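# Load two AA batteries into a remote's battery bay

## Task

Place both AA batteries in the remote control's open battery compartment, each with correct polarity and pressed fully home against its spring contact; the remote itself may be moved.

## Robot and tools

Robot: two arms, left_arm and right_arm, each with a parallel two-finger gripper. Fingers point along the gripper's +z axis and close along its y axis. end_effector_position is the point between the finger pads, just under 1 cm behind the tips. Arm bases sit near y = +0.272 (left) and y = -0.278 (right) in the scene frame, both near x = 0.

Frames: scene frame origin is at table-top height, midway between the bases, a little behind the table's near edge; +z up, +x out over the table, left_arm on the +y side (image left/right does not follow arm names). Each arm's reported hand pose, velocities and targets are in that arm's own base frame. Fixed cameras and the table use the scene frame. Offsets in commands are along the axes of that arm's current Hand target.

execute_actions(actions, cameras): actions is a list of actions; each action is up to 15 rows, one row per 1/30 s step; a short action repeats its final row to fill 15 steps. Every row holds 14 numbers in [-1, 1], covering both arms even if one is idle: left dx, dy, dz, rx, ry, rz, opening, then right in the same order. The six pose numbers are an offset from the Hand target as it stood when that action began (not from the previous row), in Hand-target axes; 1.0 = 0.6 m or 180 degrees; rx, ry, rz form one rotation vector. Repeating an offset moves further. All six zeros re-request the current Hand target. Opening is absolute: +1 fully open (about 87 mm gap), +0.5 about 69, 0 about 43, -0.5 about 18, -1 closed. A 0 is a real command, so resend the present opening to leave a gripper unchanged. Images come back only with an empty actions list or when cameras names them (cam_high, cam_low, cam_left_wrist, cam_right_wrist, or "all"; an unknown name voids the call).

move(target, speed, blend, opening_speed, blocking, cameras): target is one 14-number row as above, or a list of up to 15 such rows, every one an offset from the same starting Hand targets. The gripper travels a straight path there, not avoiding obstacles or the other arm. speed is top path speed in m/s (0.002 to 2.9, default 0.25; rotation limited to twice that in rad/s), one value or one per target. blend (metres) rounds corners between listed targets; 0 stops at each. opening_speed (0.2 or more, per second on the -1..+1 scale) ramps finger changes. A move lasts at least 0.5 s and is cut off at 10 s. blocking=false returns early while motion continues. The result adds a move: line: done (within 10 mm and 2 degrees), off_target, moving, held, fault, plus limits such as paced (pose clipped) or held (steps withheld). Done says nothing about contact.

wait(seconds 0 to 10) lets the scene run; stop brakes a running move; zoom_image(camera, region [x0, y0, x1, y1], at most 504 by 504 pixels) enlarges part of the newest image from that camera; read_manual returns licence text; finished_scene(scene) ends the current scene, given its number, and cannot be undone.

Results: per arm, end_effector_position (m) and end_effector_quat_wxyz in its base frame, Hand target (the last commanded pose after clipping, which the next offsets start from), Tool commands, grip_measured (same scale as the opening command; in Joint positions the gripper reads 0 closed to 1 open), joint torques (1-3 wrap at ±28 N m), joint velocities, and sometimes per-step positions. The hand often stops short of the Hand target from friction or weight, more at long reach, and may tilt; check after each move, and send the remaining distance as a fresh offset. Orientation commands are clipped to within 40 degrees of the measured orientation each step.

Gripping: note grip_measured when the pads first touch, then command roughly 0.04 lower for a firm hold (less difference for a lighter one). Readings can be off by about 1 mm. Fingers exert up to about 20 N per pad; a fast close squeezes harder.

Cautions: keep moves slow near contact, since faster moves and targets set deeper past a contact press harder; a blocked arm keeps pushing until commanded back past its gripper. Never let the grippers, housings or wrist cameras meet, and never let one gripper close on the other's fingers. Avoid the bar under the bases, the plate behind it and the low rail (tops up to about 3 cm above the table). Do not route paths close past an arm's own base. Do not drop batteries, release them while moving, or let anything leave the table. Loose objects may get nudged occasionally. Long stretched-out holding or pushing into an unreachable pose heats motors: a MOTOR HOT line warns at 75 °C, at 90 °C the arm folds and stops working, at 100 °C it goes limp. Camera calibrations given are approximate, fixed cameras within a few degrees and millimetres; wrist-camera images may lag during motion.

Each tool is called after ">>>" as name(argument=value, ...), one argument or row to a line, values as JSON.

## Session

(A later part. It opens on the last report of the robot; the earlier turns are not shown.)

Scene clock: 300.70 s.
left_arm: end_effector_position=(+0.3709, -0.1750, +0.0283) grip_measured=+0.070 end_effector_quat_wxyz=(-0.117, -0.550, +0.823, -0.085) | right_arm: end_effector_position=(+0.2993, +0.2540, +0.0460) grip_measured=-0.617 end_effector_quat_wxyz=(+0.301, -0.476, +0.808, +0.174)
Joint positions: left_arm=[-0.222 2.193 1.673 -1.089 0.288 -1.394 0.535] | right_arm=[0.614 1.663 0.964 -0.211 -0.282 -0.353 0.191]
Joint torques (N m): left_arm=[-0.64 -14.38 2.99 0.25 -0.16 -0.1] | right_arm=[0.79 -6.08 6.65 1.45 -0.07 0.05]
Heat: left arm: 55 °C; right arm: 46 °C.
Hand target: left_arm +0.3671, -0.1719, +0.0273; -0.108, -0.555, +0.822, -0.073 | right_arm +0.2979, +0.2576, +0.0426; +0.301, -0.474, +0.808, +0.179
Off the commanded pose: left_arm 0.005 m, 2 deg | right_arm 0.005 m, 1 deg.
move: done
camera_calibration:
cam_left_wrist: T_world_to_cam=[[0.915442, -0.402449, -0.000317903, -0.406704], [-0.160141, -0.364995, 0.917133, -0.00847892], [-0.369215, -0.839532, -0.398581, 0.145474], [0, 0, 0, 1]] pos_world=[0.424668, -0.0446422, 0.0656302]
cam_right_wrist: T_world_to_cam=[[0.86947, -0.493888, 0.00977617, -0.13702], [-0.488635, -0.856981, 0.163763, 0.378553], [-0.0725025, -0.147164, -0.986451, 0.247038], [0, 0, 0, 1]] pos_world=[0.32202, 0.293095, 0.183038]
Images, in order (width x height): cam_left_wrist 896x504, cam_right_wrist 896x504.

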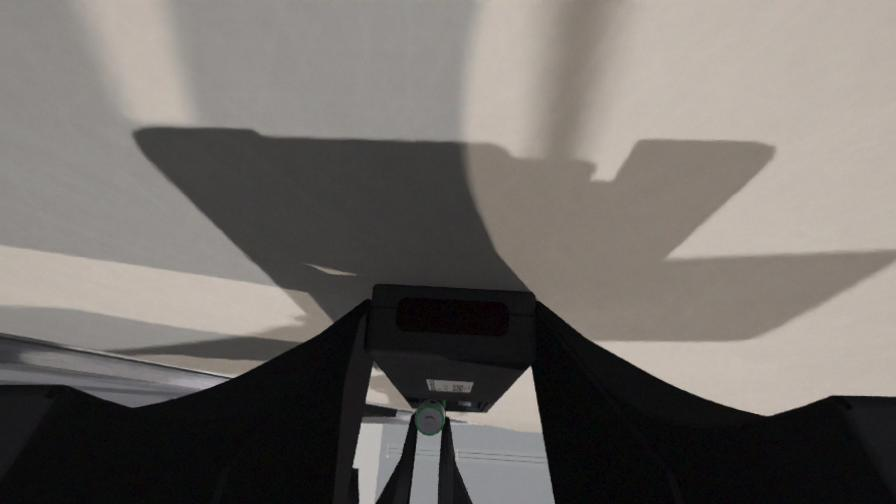

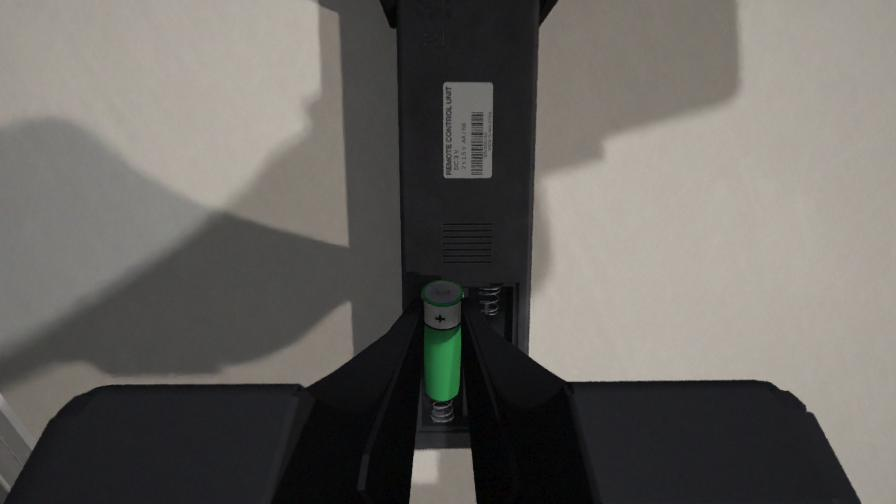

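>>> move(
  target=[-0.0161,0,-0.0043,0,0,0,0.0,0.064,-0.0046,-0.0367,0,0,0,-0.85],
  speed=0.08,
  cameras=["cam_right_wrist","cam_left_wrist"],
)

>>> zoom_image(
  camera="cam_left_wrist",
  region=[390, 360, 530, 450],
)

>>> zoom_image(
  camera="cam_right_wrist",
  region=[360, 220, 540, 440],
)

Scene clock: 311.63 s.
left_arm: end_effector_position=(+0.3705, -0.1764, +0.0291) grip_measured=+0.070 end_effector_quat_wxyz=(-0.120, -0.550, +0.822, -0.089) | right_arm: end_effector_position=(+0.2930, +0.2421, +0.0505) grip_measured=-0.617 end_effector_quat_wxyz=(+0.340, -0.477, +0.786, +0.199)
Joint positions: left_arm=[-0.222 2.193 1.673 -1.089 0.297 -1.395 0.535] | right_arm=[0.566 1.57 0.828 -0.087 -0.361 -0.384 0.191]
Joint torques (N m): left_arm=[1.54 -13.61 3.95 0.13 -0.26 0.14] | right_arm=[-1.44 -7.2 4.52 0.6 0.28 -0.19]
Heat: left arm: 55 °C; right arm: 46 °C.
Hand target: left_arm +0.3709, -0.1627, +0.0274; -0.108, -0.555, +0.822, -0.073 | right_arm +0.2793, +0.2183, +0.0340; +0.302, -0.474, +0.808, +0.179
Off the commanded pose: left_arm 0.014 m, 2 deg | right_arm 0.032 m, 6 deg.
move: off_target (left_arm, right_arm)
camera_calibration:
cam_left_wrist: T_world_to_cam=[[0.915723, -0.401809, 0.00101812, -0.407049], [-0.157533, -0.356685, 0.920847, -0.00943898], [-0.369642, -0.843401, -0.389923, 0.143682], [0, 0, 0, 1]] pos_world=[0.424368, -0.0457412, 0.0651312]
cam_right_wrist: T_world_to_cam=[[0.880597, -0.473633, 0.014871, -0.145973], [-0.473537, -0.878382, 0.0648613, 0.370224], [-0.017658, -0.0641587, -0.997783, 0.21364], [0, 0, 0, 1]] pos_world=[0.307631, 0.269768, 0.191324]
Images, in order (width x height): cam_left_wrist 896x504, cam_right_wrist 896x504.

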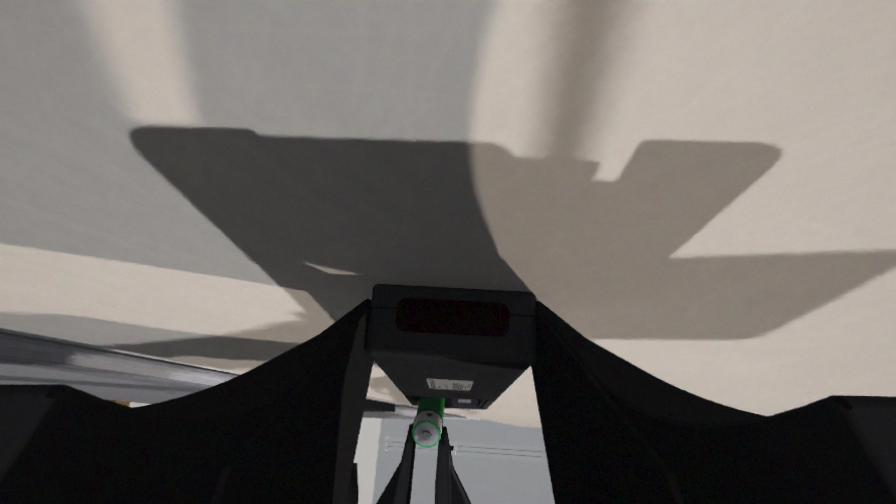

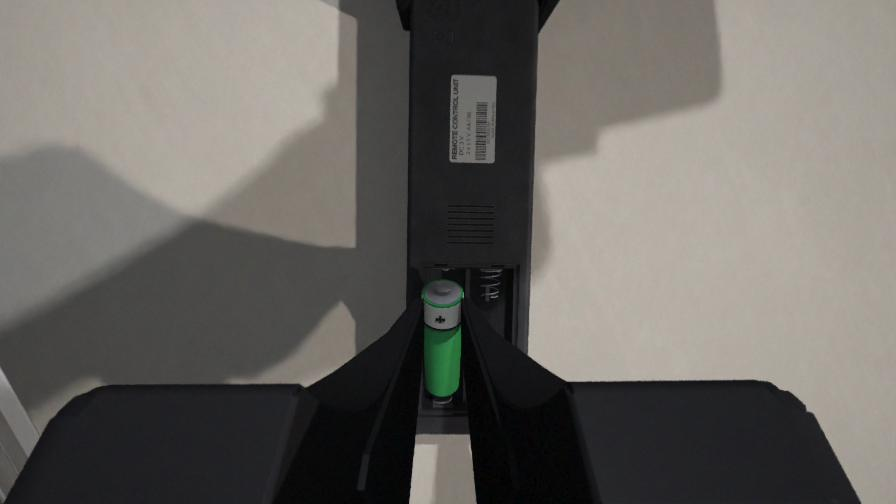

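Scaled by 3.600.

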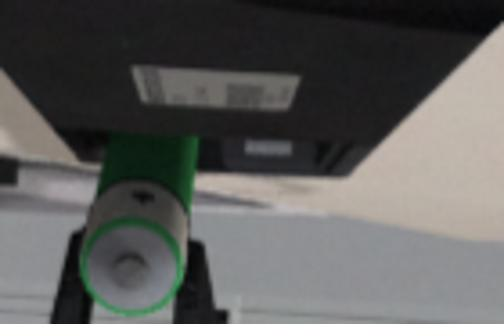

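Scaled by 2.291.

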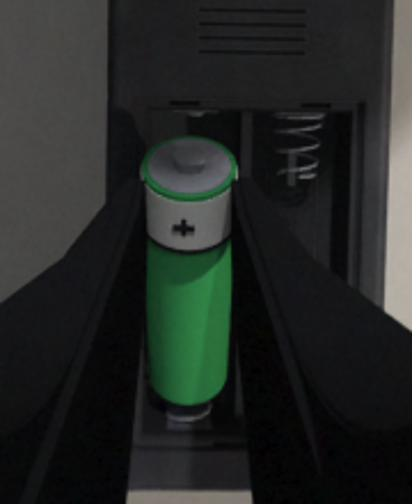

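>>> move(
  target=[0,0,0,0,0,0,0.0,0.0228,0,0.011,0,0.09,0,-0.85],
  speed=0.08,
  cameras=["cam_right_wrist","cam_left_wrist"],
)

>>> zoom_image(
  camera="cam_left_wrist",
  region=[390, 360, 530, 450],
)

>>> zoom_image(
  camera="cam_right_wrist",
  region=[360, 220, 540, 440],
)

Scene clock: 332.57 s.
left_arm: end_effector_position=(+0.3705, -0.1766, +0.0292) grip_measured=+0.070 end_effector_quat_wxyz=(-0.120, -0.550, +0.822, -0.089) | right_arm: end_effector_position=(+0.2945, +0.2446, +0.0430) grip_measured=-0.619 end_effector_quat_wxyz=(+0.255, -0.494, +0.817, +0.151)
Joint positions: left_arm=[-0.222 2.193 1.673 -1.089 0.298 -1.395 0.535] | right_arm=[0.618 1.698 1.046 -0.367 -0.254 -0.397 0.19]
Joint torques (N m): left_arm=[1.54 -13.63 3.95 0.13 -0.27 0.14] | right_arm=[-0.38 -5.39 6.68 -0.02 0.75 -0.25]
Heat: left arm: 56 °C; right arm: 47 °C.
Hand target: left_arm +0.3709, -0.1627, +0.0273; -0.108, -0.555, +0.822, -0.073 | right_arm +0.2762, +0.2131, +0.0200; +0.185, -0.494, +0.842, +0.110
Off the commanded pose: left_arm 0.014 m, 2 deg | right_arm 0.043 m, 10 deg.
move: off_target (left_arm, right_arm)
camera_calibration:
cam_left_wrist: T_world_to_cam=[[0.915719, -0.401819, 0.00111956, -0.407003], [-0.157339, -0.355999, 0.921146, -0.00956074], [-0.369735, -0.843686, -0.389217, 0.143541], [0, 0, 0, 1]] pos_world=[0.424268, -0.0458411, 0.0651312]
cam_right_wrist: T_world_to_cam=[[0.880959, -0.473098, 0.00941311, -0.146009], [-0.457785, -0.847072, 0.270006, 0.352512], [-0.119766, -0.242173, -0.962813, 0.278334], [0, 0, 0, 1]] pos_world=[0.323337, 0.296931, 0.174178]
Images, in order (width x height): cam_left_wrist 896x504, cam_right_wrist 896x504.

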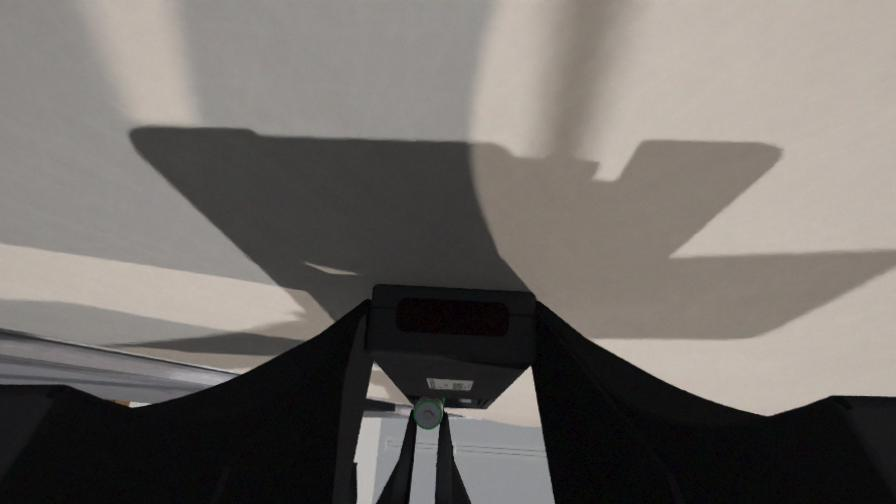

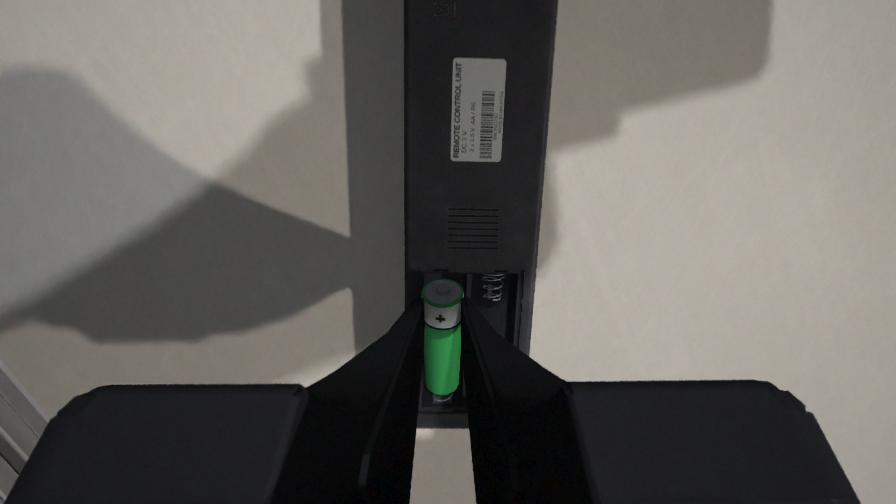

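Scaled by 3.600.

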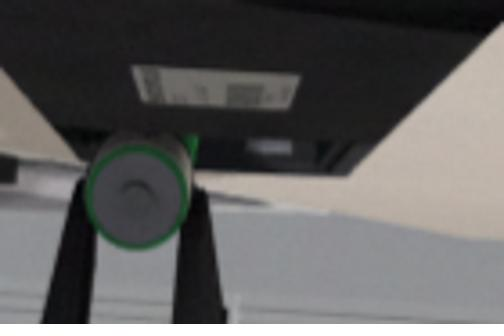

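Scaled by 2.291.

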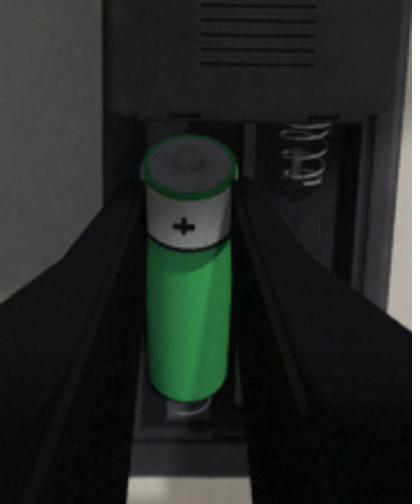

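>>> move(
  target=[
    [0,0,0,0,0,0,0.0,-0.0735,0.0017,-0.0024,0,-0.035,0,-0.76],
    [0,0,0,0,0,0,0.0,-0.0735,0.0017,-0.0024,0,-0.035,0,-0.45],
    [0,0,0,0,0,0,0.0,-0.103,0.0017,-0.0292,0,0.005,0,-0.45],
  ],
  speed=0.1,
  opening_speed=0.6,
  cameras=["cam_right_wrist","cam_left_wrist"],
)

>>> zoom_image(
  camera="cam_right_wrist",
  region=[360, 220, 540, 440],
)

Scene clock: 380.17 s.
left_arm: end_effector_position=(+0.3719, -0.1727, +0.0288) grip_measured=+0.070 end_effector_quat_wxyz=(-0.118, -0.551, +0.821, -0.088) | right_arm: end_effector_position=(+0.2950, +0.2508, +0.0579) grip_measured=-0.450 end_effector_quat_wxyz=(+0.173, -0.498, +0.843, +0.108)
Joint positions: left_arm=[-0.213 2.193 1.673 -1.089 0.293 -1.389 0.535] | right_arm=[0.669 1.829 1.33 -0.695 -0.164 -0.368 0.275]
Joint torques (N m): left_arm=[0.8 -13.59 3.93 0.14 -0.24 0.09] | right_arm=[0.83 -7.34 9.96 0.88 0.11 0.04]
Heat: left arm: 57 °C; right arm: 46 °C.
Hand target: left_arm +0.3708, -0.1627, +0.0274; -0.108, -0.555, +0.822, -0.073 | right_arm +0.2992, +0.2560, +0.0619; +0.178, -0.495, +0.844, +0.106
Off the commanded pose: left_arm 0.010 m, 2 deg | right_arm 0.008 m, 1 deg.
move: done
camera_calibration:
cam_left_wrist: T_world_to_cam=[[0.916957, -0.398981, 0.0018384, -0.406715], [-0.158551, -0.360153, 0.919321, -0.00775462], [-0.36613, -0.84327, -0.393504, 0.146006], [0, 0, 0, 1]] pos_world=[0.425168, -0.0419423, 0.0653305]
cam_right_wrist: T_world_to_cam=[[0.873559, -0.486708, -0.00322549, -0.137343], [-0.433687, -0.781369, 0.448752, 0.320067], [-0.220931, -0.390612, -0.893651, 0.357371], [0, 0, 0, 1]] pos_world=[0.33774, 0.322838, 0.175292]
Images, in order (width x height): cam_left_wrist 896x504, cam_right_wrist 896x504.

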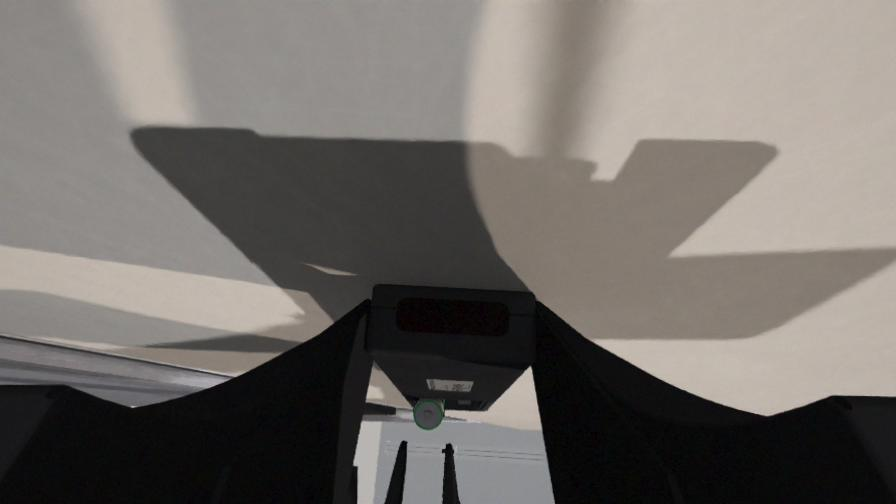

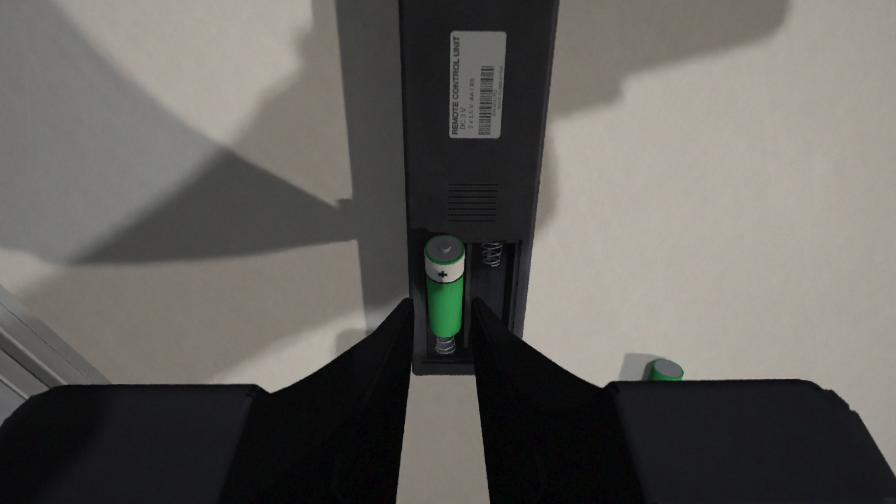

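Scaled by 2.291.

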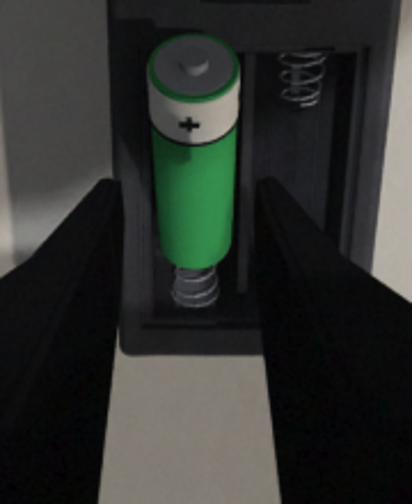

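>>> move(
  target=[
    [0,0,0,0,0,0,0.0,0.0043,-0.0025,0.039,0,0,0,-0.45],
    [0,0,0,0,0,0,0.0,0.0043,-0.0025,0.039,0,0,0,-0.76],
  ],
  speed=0.1,
  opening_speed=0.6,
  cameras=["cam_right_wrist"],
)

>>> zoom_image(
  camera="cam_right_wrist",
  region=[360, 220, 540, 440],
)

Scene clock: 395.60 s.
left_arm: end_effector_position=(+0.3719, -0.1726, +0.0287) grip_measured=+0.070 end_effector_quat_wxyz=(-0.118, -0.551, +0.821, -0.088) | right_arm: end_effector_position=(+0.3023, +0.2580, +0.0420) grip_measured=-0.612 end_effector_quat_wxyz=(+0.174, -0.497, +0.843, +0.108)
Joint positions: left_arm=[-0.213 2.193 1.673 -1.089 0.293 -1.389 0.535] | right_arm=[0.672 1.88 1.33 -0.64 -0.162 -0.362 0.194]
Joint torques (N m): left_arm=[0.76 -13.67 3.97 0.13 -0.22 0.09] | right_arm=[0.85 -7.82 7.3 1.07 0.11 0.03]
Heat: left arm: 57 °C; right arm: 47 °C.
Hand target: left_arm +0.3709, -0.1627, +0.0273; -0.108, -0.555, +0.822, -0.073 | right_arm +0.3039, +0.2616, +0.0395; +0.178, -0.495, +0.844, +0.106
Off the commanded pose: left_arm 0.010 m, 2 deg | right_arm 0.005 m, 0 deg.
move: done
camera_calibration:
cam_right_wrist: T_world_to_cam=[[0.872238, -0.489075, -0.00269741, -0.13922], [-0.436646, -0.781195, 0.446178, 0.336925], [-0.220322, -0.387995, -0.89494, 0.34672], [0, 0, 0, 1]] pos_world=[0.34494, 0.329641, 0.15959]
Images, in order (width x height): cam_right_wrist 896x504.

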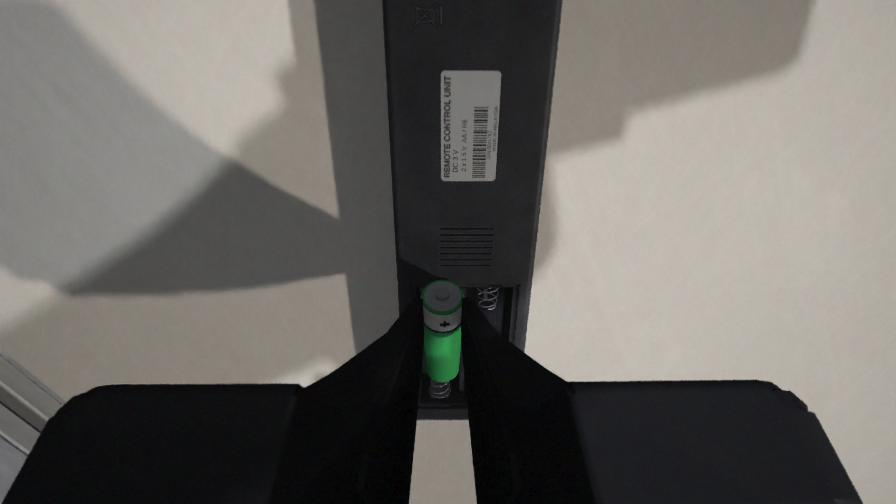

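Scaled by 2.291.

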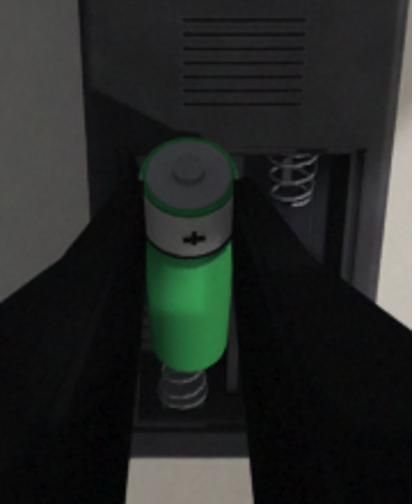

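>>> move(
  target=[0,0,0,0,0,0,0.0,0.0767,0,-0.0122,0,0.045,0,-0.85],
  speed=0.08,
  cameras=["cam_right_wrist","cam_left_wrist"],
)

>>> zoom_image(
  camera="cam_left_wrist",
  region=[390, 360, 530, 450],
)

>>> zoom_image(
  camera="cam_right_wrist",
  region=[360, 220, 540, 440],
)

Scene clock: 402.63 s.
left_arm: end_effector_position=(+0.3719, -0.1726, +0.0287) grip_measured=+0.070 end_effector_quat_wxyz=(-0.118, -0.551, +0.821, -0.088) | right_arm: end_effector_position=(+0.3007, +0.2531, +0.0397) grip_measured=-0.612 end_effector_quat_wxyz=(+0.171, -0.500, +0.843, +0.099)
Joint positions: left_arm=[-0.213 2.193 1.673 -1.089 0.293 -1.389 0.535] | right_arm=[0.672 1.874 1.316 -0.642 -0.148 -0.372 0.194]
Joint torques (N m): left_arm=[0.79 -13.61 3.93 0.14 -0.2 0.1] | right_arm=[-0.95 -8.98 3.92 0.11 0.45 -0.25]
Heat: left arm: 58 °C; right arm: 47 °C.
Hand target: left_arm +0.3709, -0.1627, +0.0273; -0.108, -0.555, +0.822, -0.073 | right_arm +0.2820, +0.2223, +0.0274; +0.118, -0.501, +0.854, +0.071
Off the commanded pose: left_arm 0.010 m, 2 deg | right_arm 0.038 m, 7 deg.
move: off_target (right_arm)
camera_calibration:
cam_left_wrist: T_world_to_cam=[[0.916995, -0.398895, 0.00174819, -0.406773], [-0.15856, -0.360476, 0.919193, -0.00770384], [-0.366032, -0.843172, -0.393803, 0.146108], [0, 0, 0, 1]] pos_world=[0.425268, -0.0418424, 0.0653305]
cam_right_wrist: T_world_to_cam=[[0.873938, -0.485948, 0.00933098, -0.142002], [-0.43549, -0.774379, 0.459004, 0.33075], [-0.215827, -0.405205, -0.888385, 0.345234], [0, 0, 0, 1]] pos_world=[0.34265, 0.327011, 0.156211]
Images, in order (width x height): cam_left_wrist 896x504, cam_right_wrist 896x504.

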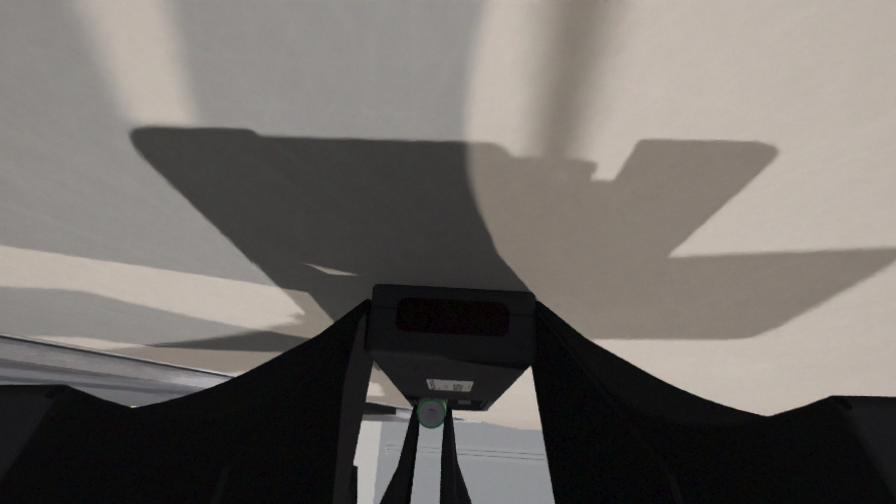

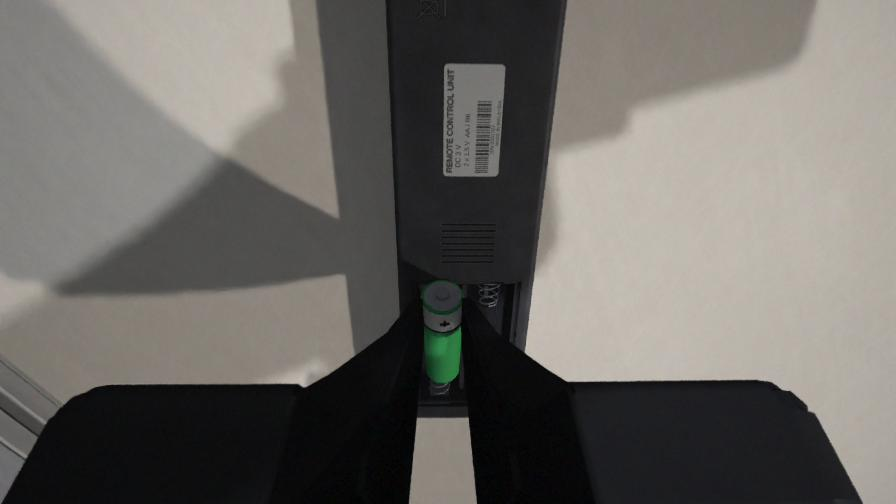

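Scaled by 3.600.

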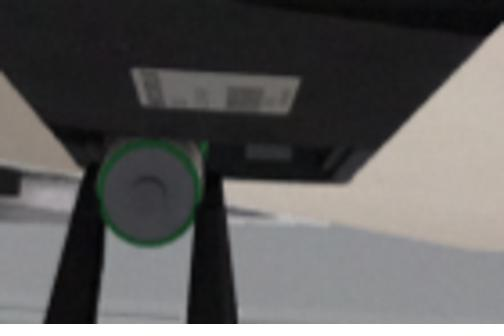

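Scaled by 2.291.

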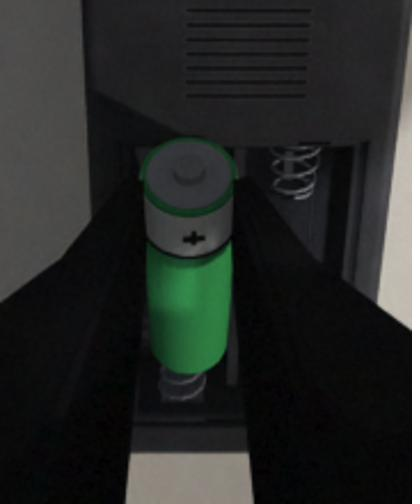

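>>> move(
  target=[-0.012,0,-0.003,0,0,0,0.0,0.0375,0,-0.0165,0,0,0,-0.9],
  speed=0.08,
  cameras=["cam_right_wrist","cam_left_wrist"],
)

>>> zoom_image(
  camera="cam_left_wrist",
  region=[390, 360, 530, 450],
)

>>> zoom_image(
  camera="cam_right_wrist",
  region=[360, 220, 540, 440],
)

Scene clock: 410.83 s.
left_arm: end_effector_position=(+0.3710, -0.1748, +0.0302) grip_measured=+0.070 end_effector_quat_wxyz=(-0.124, -0.550, +0.821, -0.093) | right_arm: end_effector_position=(+0.2952, +0.2436, +0.0420) grip_measured=-0.612 end_effector_quat_wxyz=(+0.187, -0.504, +0.836, +0.107)
Joint positions: left_arm=[-0.213 2.193 1.673 -1.091 0.308 -1.389 0.535] | right_arm=[0.655 1.807 1.23 -0.591 -0.167 -0.396 0.194]
Joint torques (N m): left_arm=[2.37 -13.03 4.63 0.05 -0.38 0.27] | right_arm=[-1.87 -9.47 3.75 -0.26 0.53 -0.23]
Heat: left arm: 58 °C; right arm: 47 °C.
Hand target: left_arm +0.3736, -0.1558, +0.0272; -0.108, -0.555, +0.822, -0.073 | right_arm +0.2701, +0.2011, +0.0309; +0.118, -0.502, +0.854, +0.071
Off the commanded pose: left_arm 0.019 m, 3 deg | right_arm 0.051 m, 9 deg.
move: off_target (left_arm, right_arm)
camera_calibration:
cam_left_wrist: T_world_to_cam=[[0.916933, -0.39903, 0.00313376, -0.406786], [-0.154188, -0.347044, 0.925087, -0.00945294], [-0.36805, -0.848726, -0.379742, 0.143815], [0, 0, 0, 1]] pos_world=[0.424469, -0.0435404, 0.0646322]
cam_right_wrist: T_world_to_cam=[[0.879984, -0.474714, 0.0165495, -0.146689], [-0.435671, -0.792747, 0.426314, 0.325858], [-0.189258, -0.38236, -0.904424, 0.329466], [0, 0, 0, 1]] pos_world=[0.333405, 0.314663, 0.161487]
Images, in order (width x height): cam_left_wrist 896x504, cam_right_wrist 896x504.

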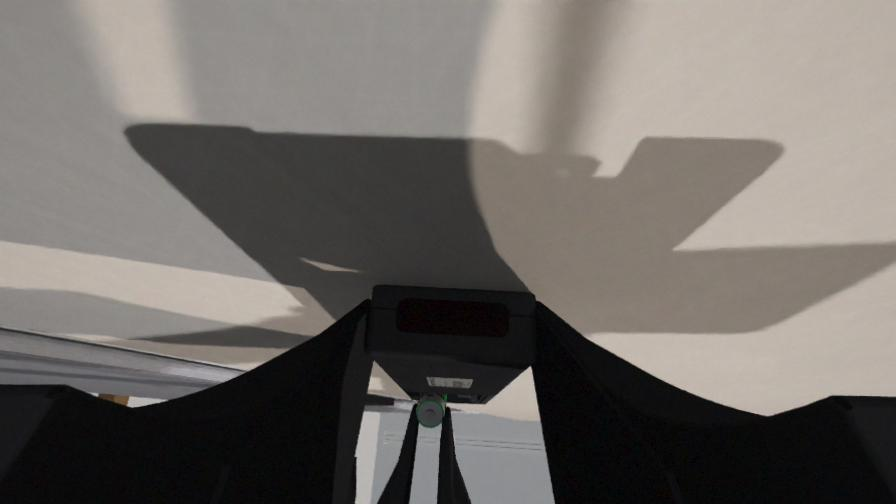

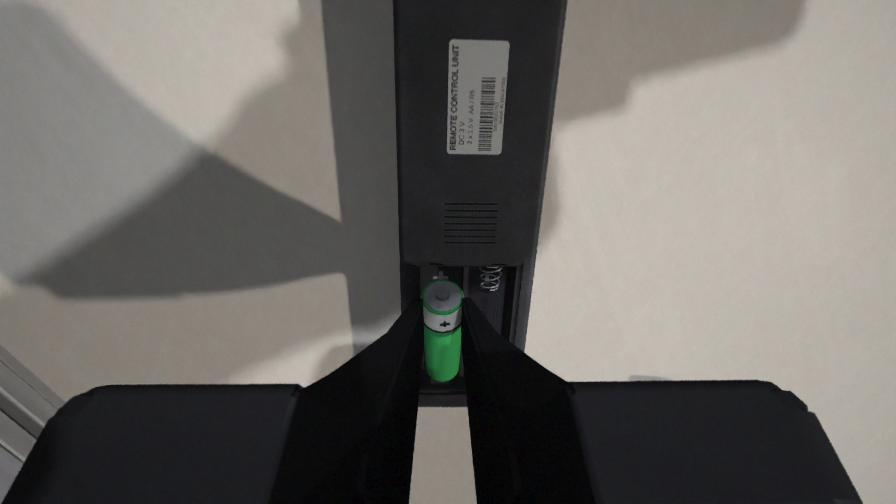

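Scaled by 3.600.

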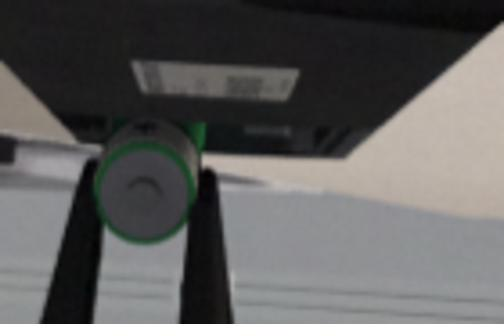

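Scaled by 2.291.

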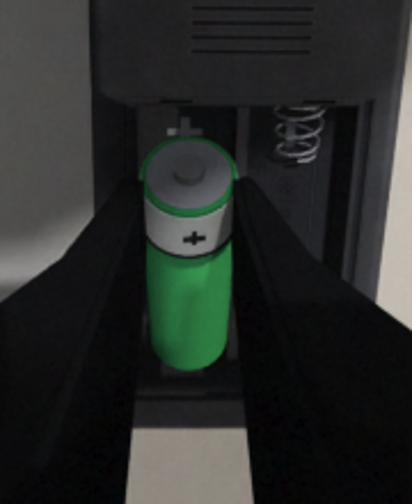

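>>> move(
  target=[0,0,0,0,0,0,0.0,0.0085,0,0.034,0,0.03,0,-0.85],
  speed=0.08,
  cameras=["cam_right_wrist","cam_left_wrist"],
)

>>> zoom_image(
  camera="cam_left_wrist",
  region=[390, 360, 530, 450],
)

>>> zoom_image(
  camera="cam_right_wrist",
  region=[360, 220, 540, 440],
)

Scene clock: 417.10 s.
left_arm: end_effector_position=(+0.3709, -0.1748, +0.0302) grip_measured=+0.070 end_effector_quat_wxyz=(-0.124, -0.550, +0.821, -0.093) | right_arm: end_effector_position=(+0.2971, +0.2458, +0.0362) grip_measured=-0.611 end_effector_quat_wxyz=(+0.173, -0.507, +0.838, +0.100)
Joint positions: left_arm=[-0.213 2.193 1.673 -1.091 0.308 -1.388 0.535] | right_arm=[0.662 1.849 1.267 -0.616 -0.156 -0.397 0.194]
Joint torques (N m): left_arm=[2.37 -13.01 4.64 0.06 -0.39 0.27] | right_arm=[-0.58 -5.37 5.18 -0.42 0.91 -0.17]
Heat: left arm: 58 °C; right arm: 47 °C.
Hand target: left_arm +0.3736, -0.1558, +0.0272; -0.108, -0.555, +0.822, -0.073 | right_arm +0.2704, +0.2016, +0.0098; +0.078, -0.504, +0.859, +0.047
Off the commanded pose: left_arm 0.019 m, 3 deg | right_arm 0.058 m, 13 deg.
move: off_target (left_arm, right_arm)
camera_calibration:
cam_left_wrist: T_world_to_cam=[[0.916507, -0.400004, 0.00348198, -0.406801], [-0.154849, -0.346744, 0.925089, -0.00917844], [-0.368832, -0.84839, -0.379734, 0.144114], [0, 0, 0, 1]] pos_world=[0.424568, -0.0436402, 0.0646321]
cam_right_wrist: T_world_to_cam=[[0.881512, -0.47196, 0.0137813, -0.148253], [-0.425875, -0.782155, 0.454823, 0.32434], [-0.203879, -0.406801, -0.890475, 0.335309], [0, 0, 0, 1]] pos_world=[0.337178, 0.320118, 0.15311]
Images, in order (width x height): cam_left_wrist 896x504, cam_right_wrist 896x504.

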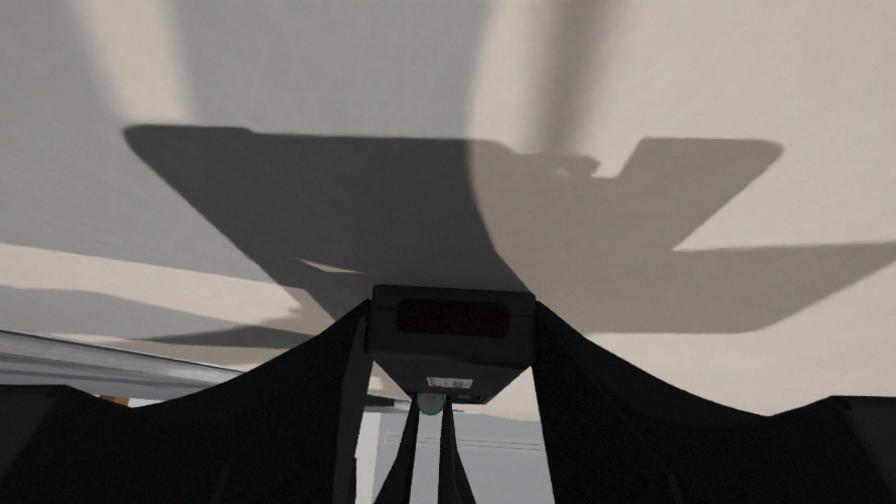

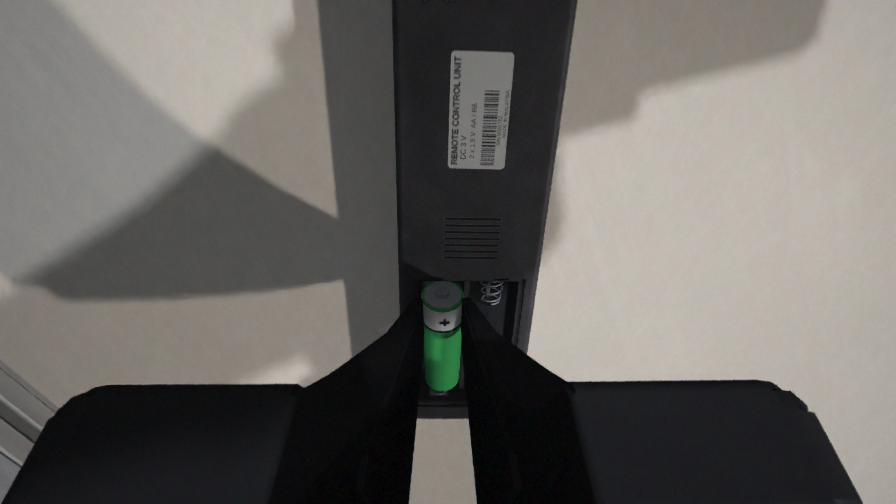

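Scaled by 3.600.

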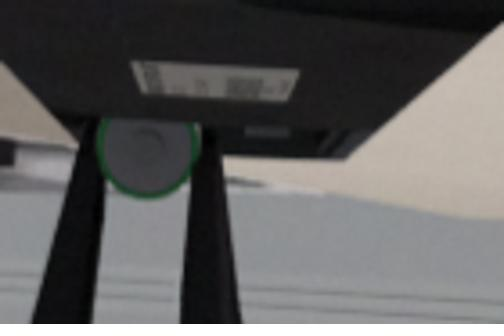

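Scaled by 2.291.

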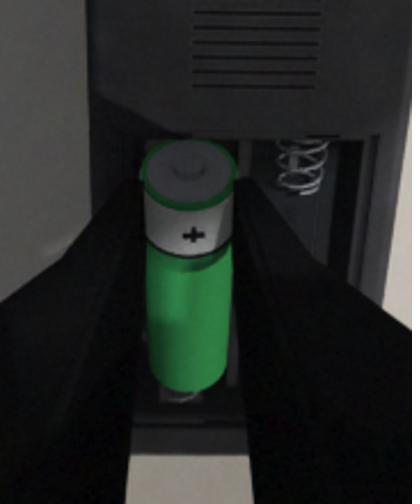

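>>> move(
  target=[
    [0,0,0,0,0,0,0.0,-0.072,-0.0028,-0.0075,0,-0.045,0,-0.8],
    [0.018,0,0.0045,0,0,0,0.0,-0.08,-0.0028,-0.014,0,-0.045,0,-0.72],
    [0.018,0,0.0045,0,0,0,0.0,-0.08,-0.0028,-0.014,0,-0.045,0,-0.45],
    [0.018,0,0.0045,0,0,0,0.0,-0.088,-0.0028,-0.063,0,-0.045,0,-0.45],
  ],
  speed=[0.06,0.06,0.06,0.1],
  opening_speed=0.6,
  cameras=["cam_right_wrist","cam_left_wrist"],
)

>>> zoom_image(
  camera="cam_left_wrist",
  region=[390, 360, 530, 450],
)

>>> zoom_image(
  camera="cam_right_wrist",
  region=[360, 220, 540, 440],
)

Scene clock: 431.07 s.
left_arm: end_effector_position=(+0.3719, -0.1718, +0.0286) grip_measured=+0.070 end_effector_quat_wxyz=(-0.119, -0.551, +0.821, -0.089) | right_arm: end_effector_position=(+0.2882, +0.2359, +0.0465) grip_measured=-0.450 end_effector_quat_wxyz=(+0.124, -0.504, +0.851, +0.083)
Joint positions: left_arm=[-0.21 2.193 1.672 -1.089 0.296 -1.387 0.535] | right_arm=[0.666 1.877 1.367 -0.79 -0.13 -0.384 0.275]
Joint torques (N m): left_arm=[-0.39 -13.93 3.73 0.17 -0.24 -0.02] | right_arm=[0.29 -9.22 9.57 0.7 0.09 0.02]
Heat: left arm: 58 °C; right arm: 48 °C.
Hand target: left_arm +0.3694, -0.1662, +0.0274; -0.108, -0.555, +0.822, -0.073 | right_arm +0.2939, +0.2402, +0.0565; +0.138, -0.500, +0.851, +0.083
Off the commanded pose: left_arm 0.006 m, 2 deg | right_arm 0.012 m, 2 deg.
move: off_target (right_arm); target 2's new opening was sent with right_arm's hand 0.017 m and 4 deg from that target; target 3's new opening was sent with right_arm's hand 0.017 m and 4 deg from that target
camera_calibration:
cam_left_wrist: T_world_to_cam=[[0.917371, -0.39803, 0.00180285, -0.40641], [-0.157243, -0.358241, 0.920292, -0.00744008], [-0.365658, -0.844533, -0.391227, 0.146337], [0, 0, 0, 1]] pos_world=[0.425168, -0.0408423, 0.0648308]
cam_right_wrist: T_world_to_cam=[[0.874533, -0.48488, -0.00917121, -0.139045], [-0.402295, -0.735883, 0.544642, 0.286244], [-0.270835, -0.472617, -0.838619, 0.371042], [0, 0, 0, 1]] pos_world=[0.337245, 0.318582, 0.153987]
Images, in order (width x height): cam_left_wrist 896x504, cam_right_wrist 896x504.

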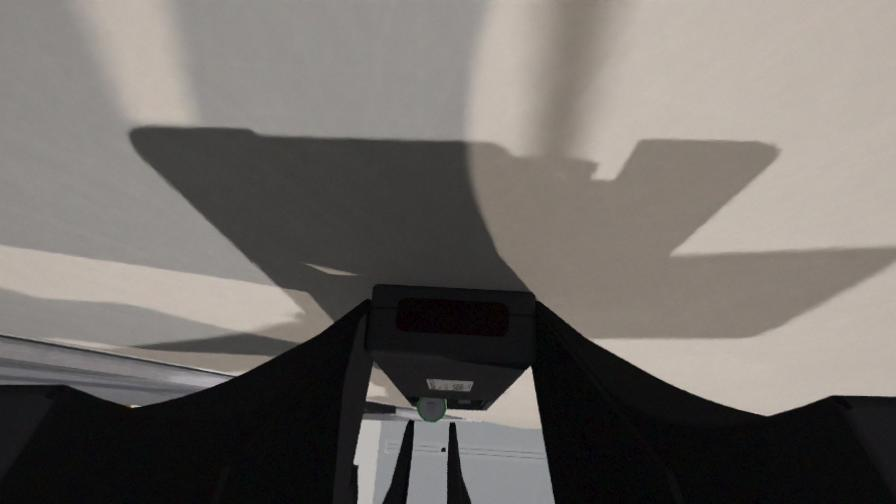

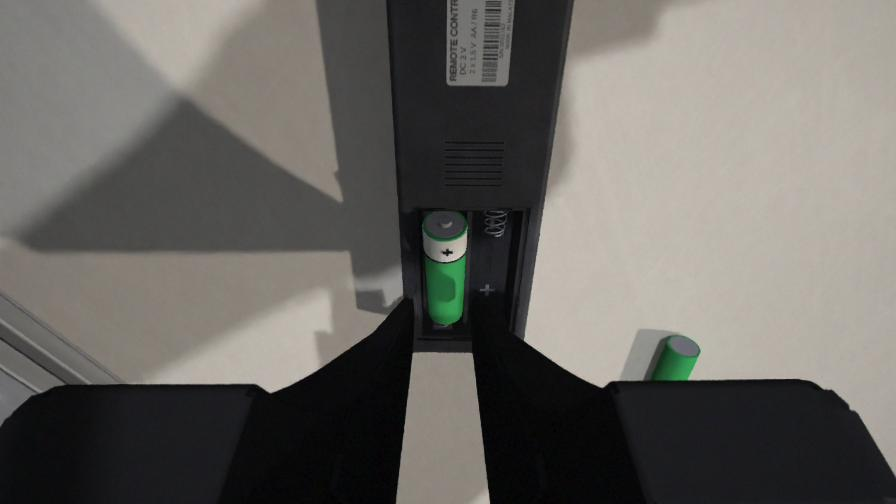

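Scaled by 3.600.

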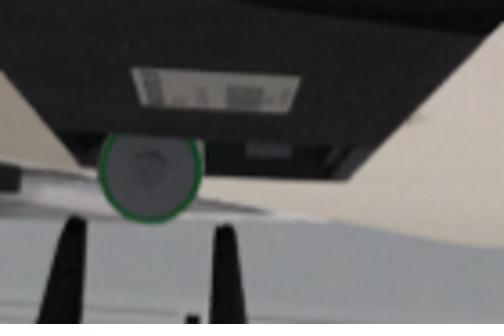

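Scaled by 2.291.

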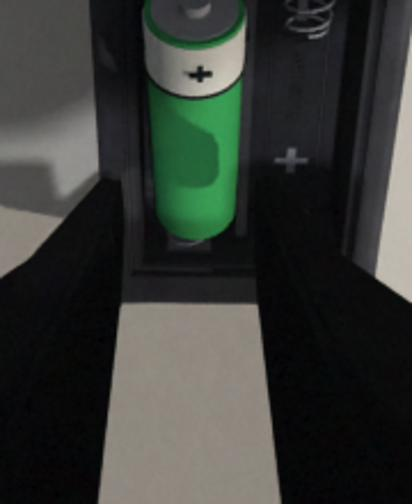

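>>> move(
  target=[
    [0,0,0,0,0,0,0.0,-0.0452,-0.0012,-0.0015,0,0,0,-0.97],
    [0,0,0,0,0,0,0.0,-0.022,-0.0012,0.068,0,0,0,-0.97],
  ],
  speed=[0.15,0.06],
  cameras=["cam_right_wrist","cam_left_wrist"],
)

>>> zoom_image(
  camera="cam_left_wrist",
  region=[390, 360, 530, 450],
)

>>> zoom_image(
  camera="cam_right_wrist",
  region=[360, 220, 540, 440],
)

Scene clock: 446.57 s.
left_arm: end_effector_position=(+0.3711, -0.1713, +0.0285) grip_measured=+0.070 end_effector_quat_wxyz=(-0.119, -0.548, +0.823, -0.088) | right_arm: end_effector_position=(+0.3158, +0.2590, +0.0361) grip_measured=-0.970 end_effector_quat_wxyz=(+0.156, -0.500, +0.849, +0.072)
Joint positions: left_arm=[-0.21 2.193 1.672 -1.091 0.294 -1.38 0.535] | right_arm=[0.683 1.966 1.437 -0.709 -0.094 -0.365 0.015]
Joint torques (N m): left_arm=[-0.34 -13.87 3.69 0.18 -0.23 -0.1] | right_arm=[0.98 -7.17 5.64 0.92 -0.23 0.05]
Heat: left arm: 59 °C; right arm: 51 °C.
Hand target: left_arm +0.3694, -0.1661, +0.0273; -0.108, -0.555, +0.822, -0.073 | right_arm +0.3069, +0.2620, +0.0221; +0.138, -0.500, +0.851, +0.083
Off the commanded pose: left_arm 0.006 m, 2 deg | right_arm 0.017 m, 2 deg.
move: off_target (right_arm)
camera_calibration:
cam_left_wrist: T_world_to_cam=[[0.914562, -0.404443, 0.00139095, -0.405542], [-0.159842, -0.358285, 0.919827, -0.0063821], [-0.371519, -0.841462, -0.392321, 0.149103], [0, 0, 0, 1]] pos_world=[0.425268, -0.0408408, 0.0649307]
cam_right_wrist: T_world_to_cam=[[0.867399, -0.495994, 0.0401181, -0.148703], [-0.445649, -0.73842, 0.506096, 0.335775], [-0.221396, -0.456865, -0.861544, 0.361851], [0, 0, 0, 1]] pos_world=[0.358735, 0.339504, 0.147782]
Images, in order (width x height): cam_left_wrist 896x504, cam_right_wrist 896x504.

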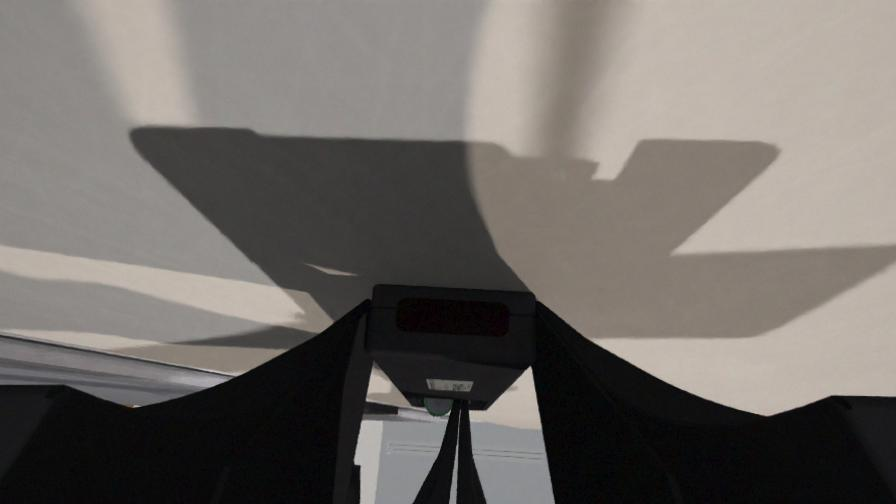

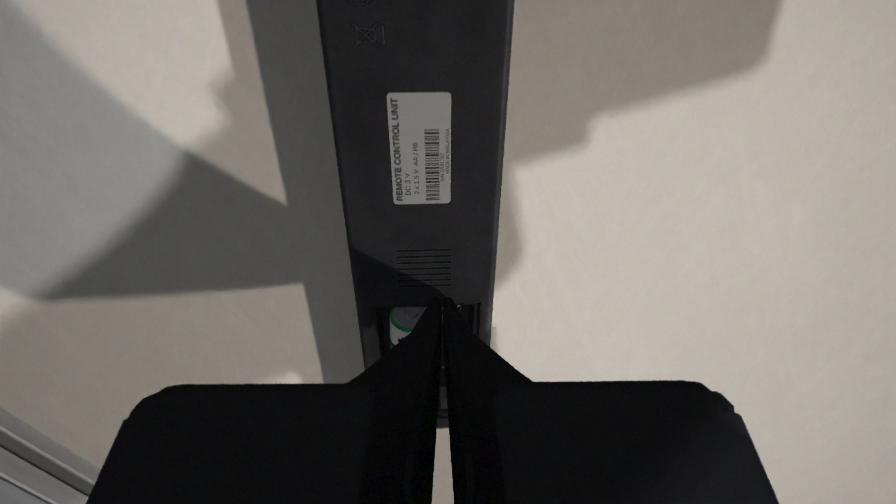

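Scaled by 3.600.

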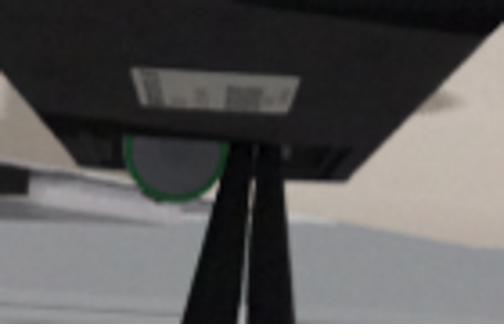

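Scaled by 2.291.

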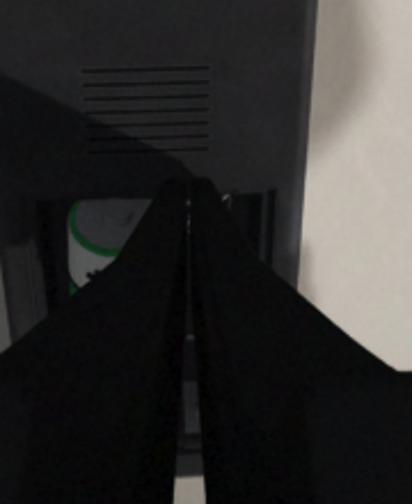

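>>> move(
  target=[0,0,0,0,0,0,0.0,-0.0232,0.005,-0.0695,0,0,0,-0.97],
  speed=0.1,
  cameras=["cam_right_wrist"],
)

>>> zoom_image(
  camera="cam_right_wrist",
  region=[360, 220, 540, 440],
)

Scene clock: 453.10 s.
left_arm: end_effector_position=(+0.3710, -0.1713, +0.0285) grip_measured=+0.070 end_effector_quat_wxyz=(-0.119, -0.548, +0.823, -0.088) | right_arm: end_effector_position=(+0.3019, +0.2544, +0.0506) grip_measured=-0.970 end_effector_quat_wxyz=(+0.119, -0.504, +0.852, +0.073)
Joint positions: left_arm=[-0.21 2.193 1.672 -1.092 0.294 -1.38 0.535] | right_arm=[0.69 1.966 1.507 -0.851 -0.107 -0.364 0.015]
Joint torques (N m): left_arm=[-0.28 -13.97 3.69 0.2 -0.24 -0.1] | right_arm=[0.96 -11.04 9.74 0.68 -0.09 0.11]
Heat: left arm: 59 °C; right arm: 51 °C.
Hand target: left_arm +0.3694, -0.1661, +0.0273; -0.108, -0.555, +0.822, -0.073 | right_arm +0.3044, +0.2635, +0.0661; +0.138, -0.500, +0.851, +0.083
Off the commanded pose: left_arm 0.006 m, 2 deg | right_arm 0.018 m, 2 deg.
move: off_target (right_arm)
camera_calibration:
cam_right_wrist: T_world_to_cam=[[0.873302, -0.487175, 0.00188554, -0.141637], [-0.40469, -0.723276, 0.559551, 0.299897], [-0.271235, -0.48942, -0.828794, 0.390753], [0, 0, 0, 1]] pos_world=[0.351044, 0.339149, 0.156313]
Images, in order (width x height): cam_right_wrist 896x504.

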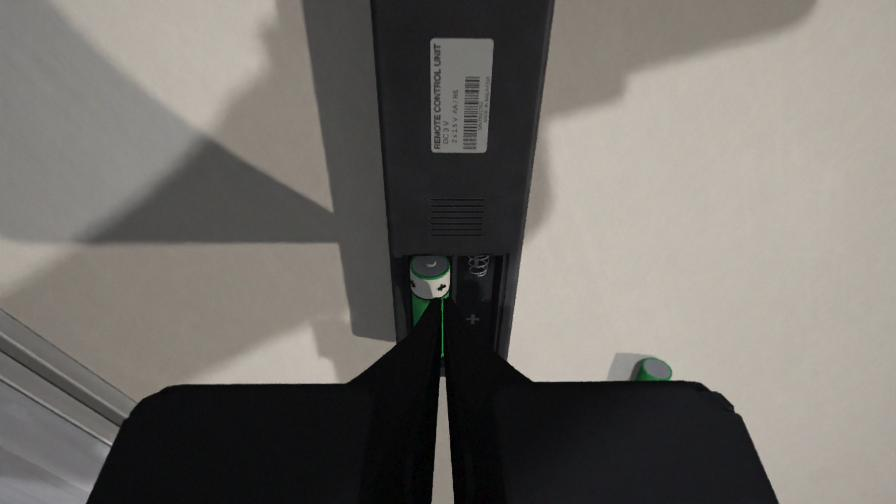

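Scaled by 2.291.

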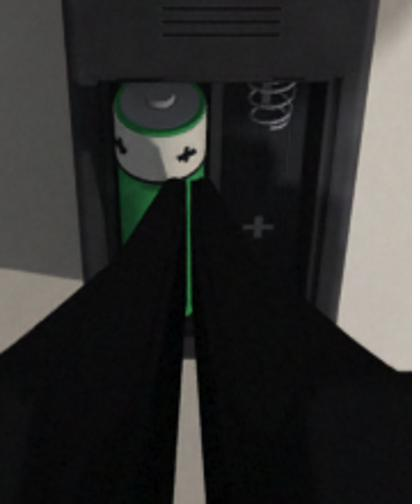

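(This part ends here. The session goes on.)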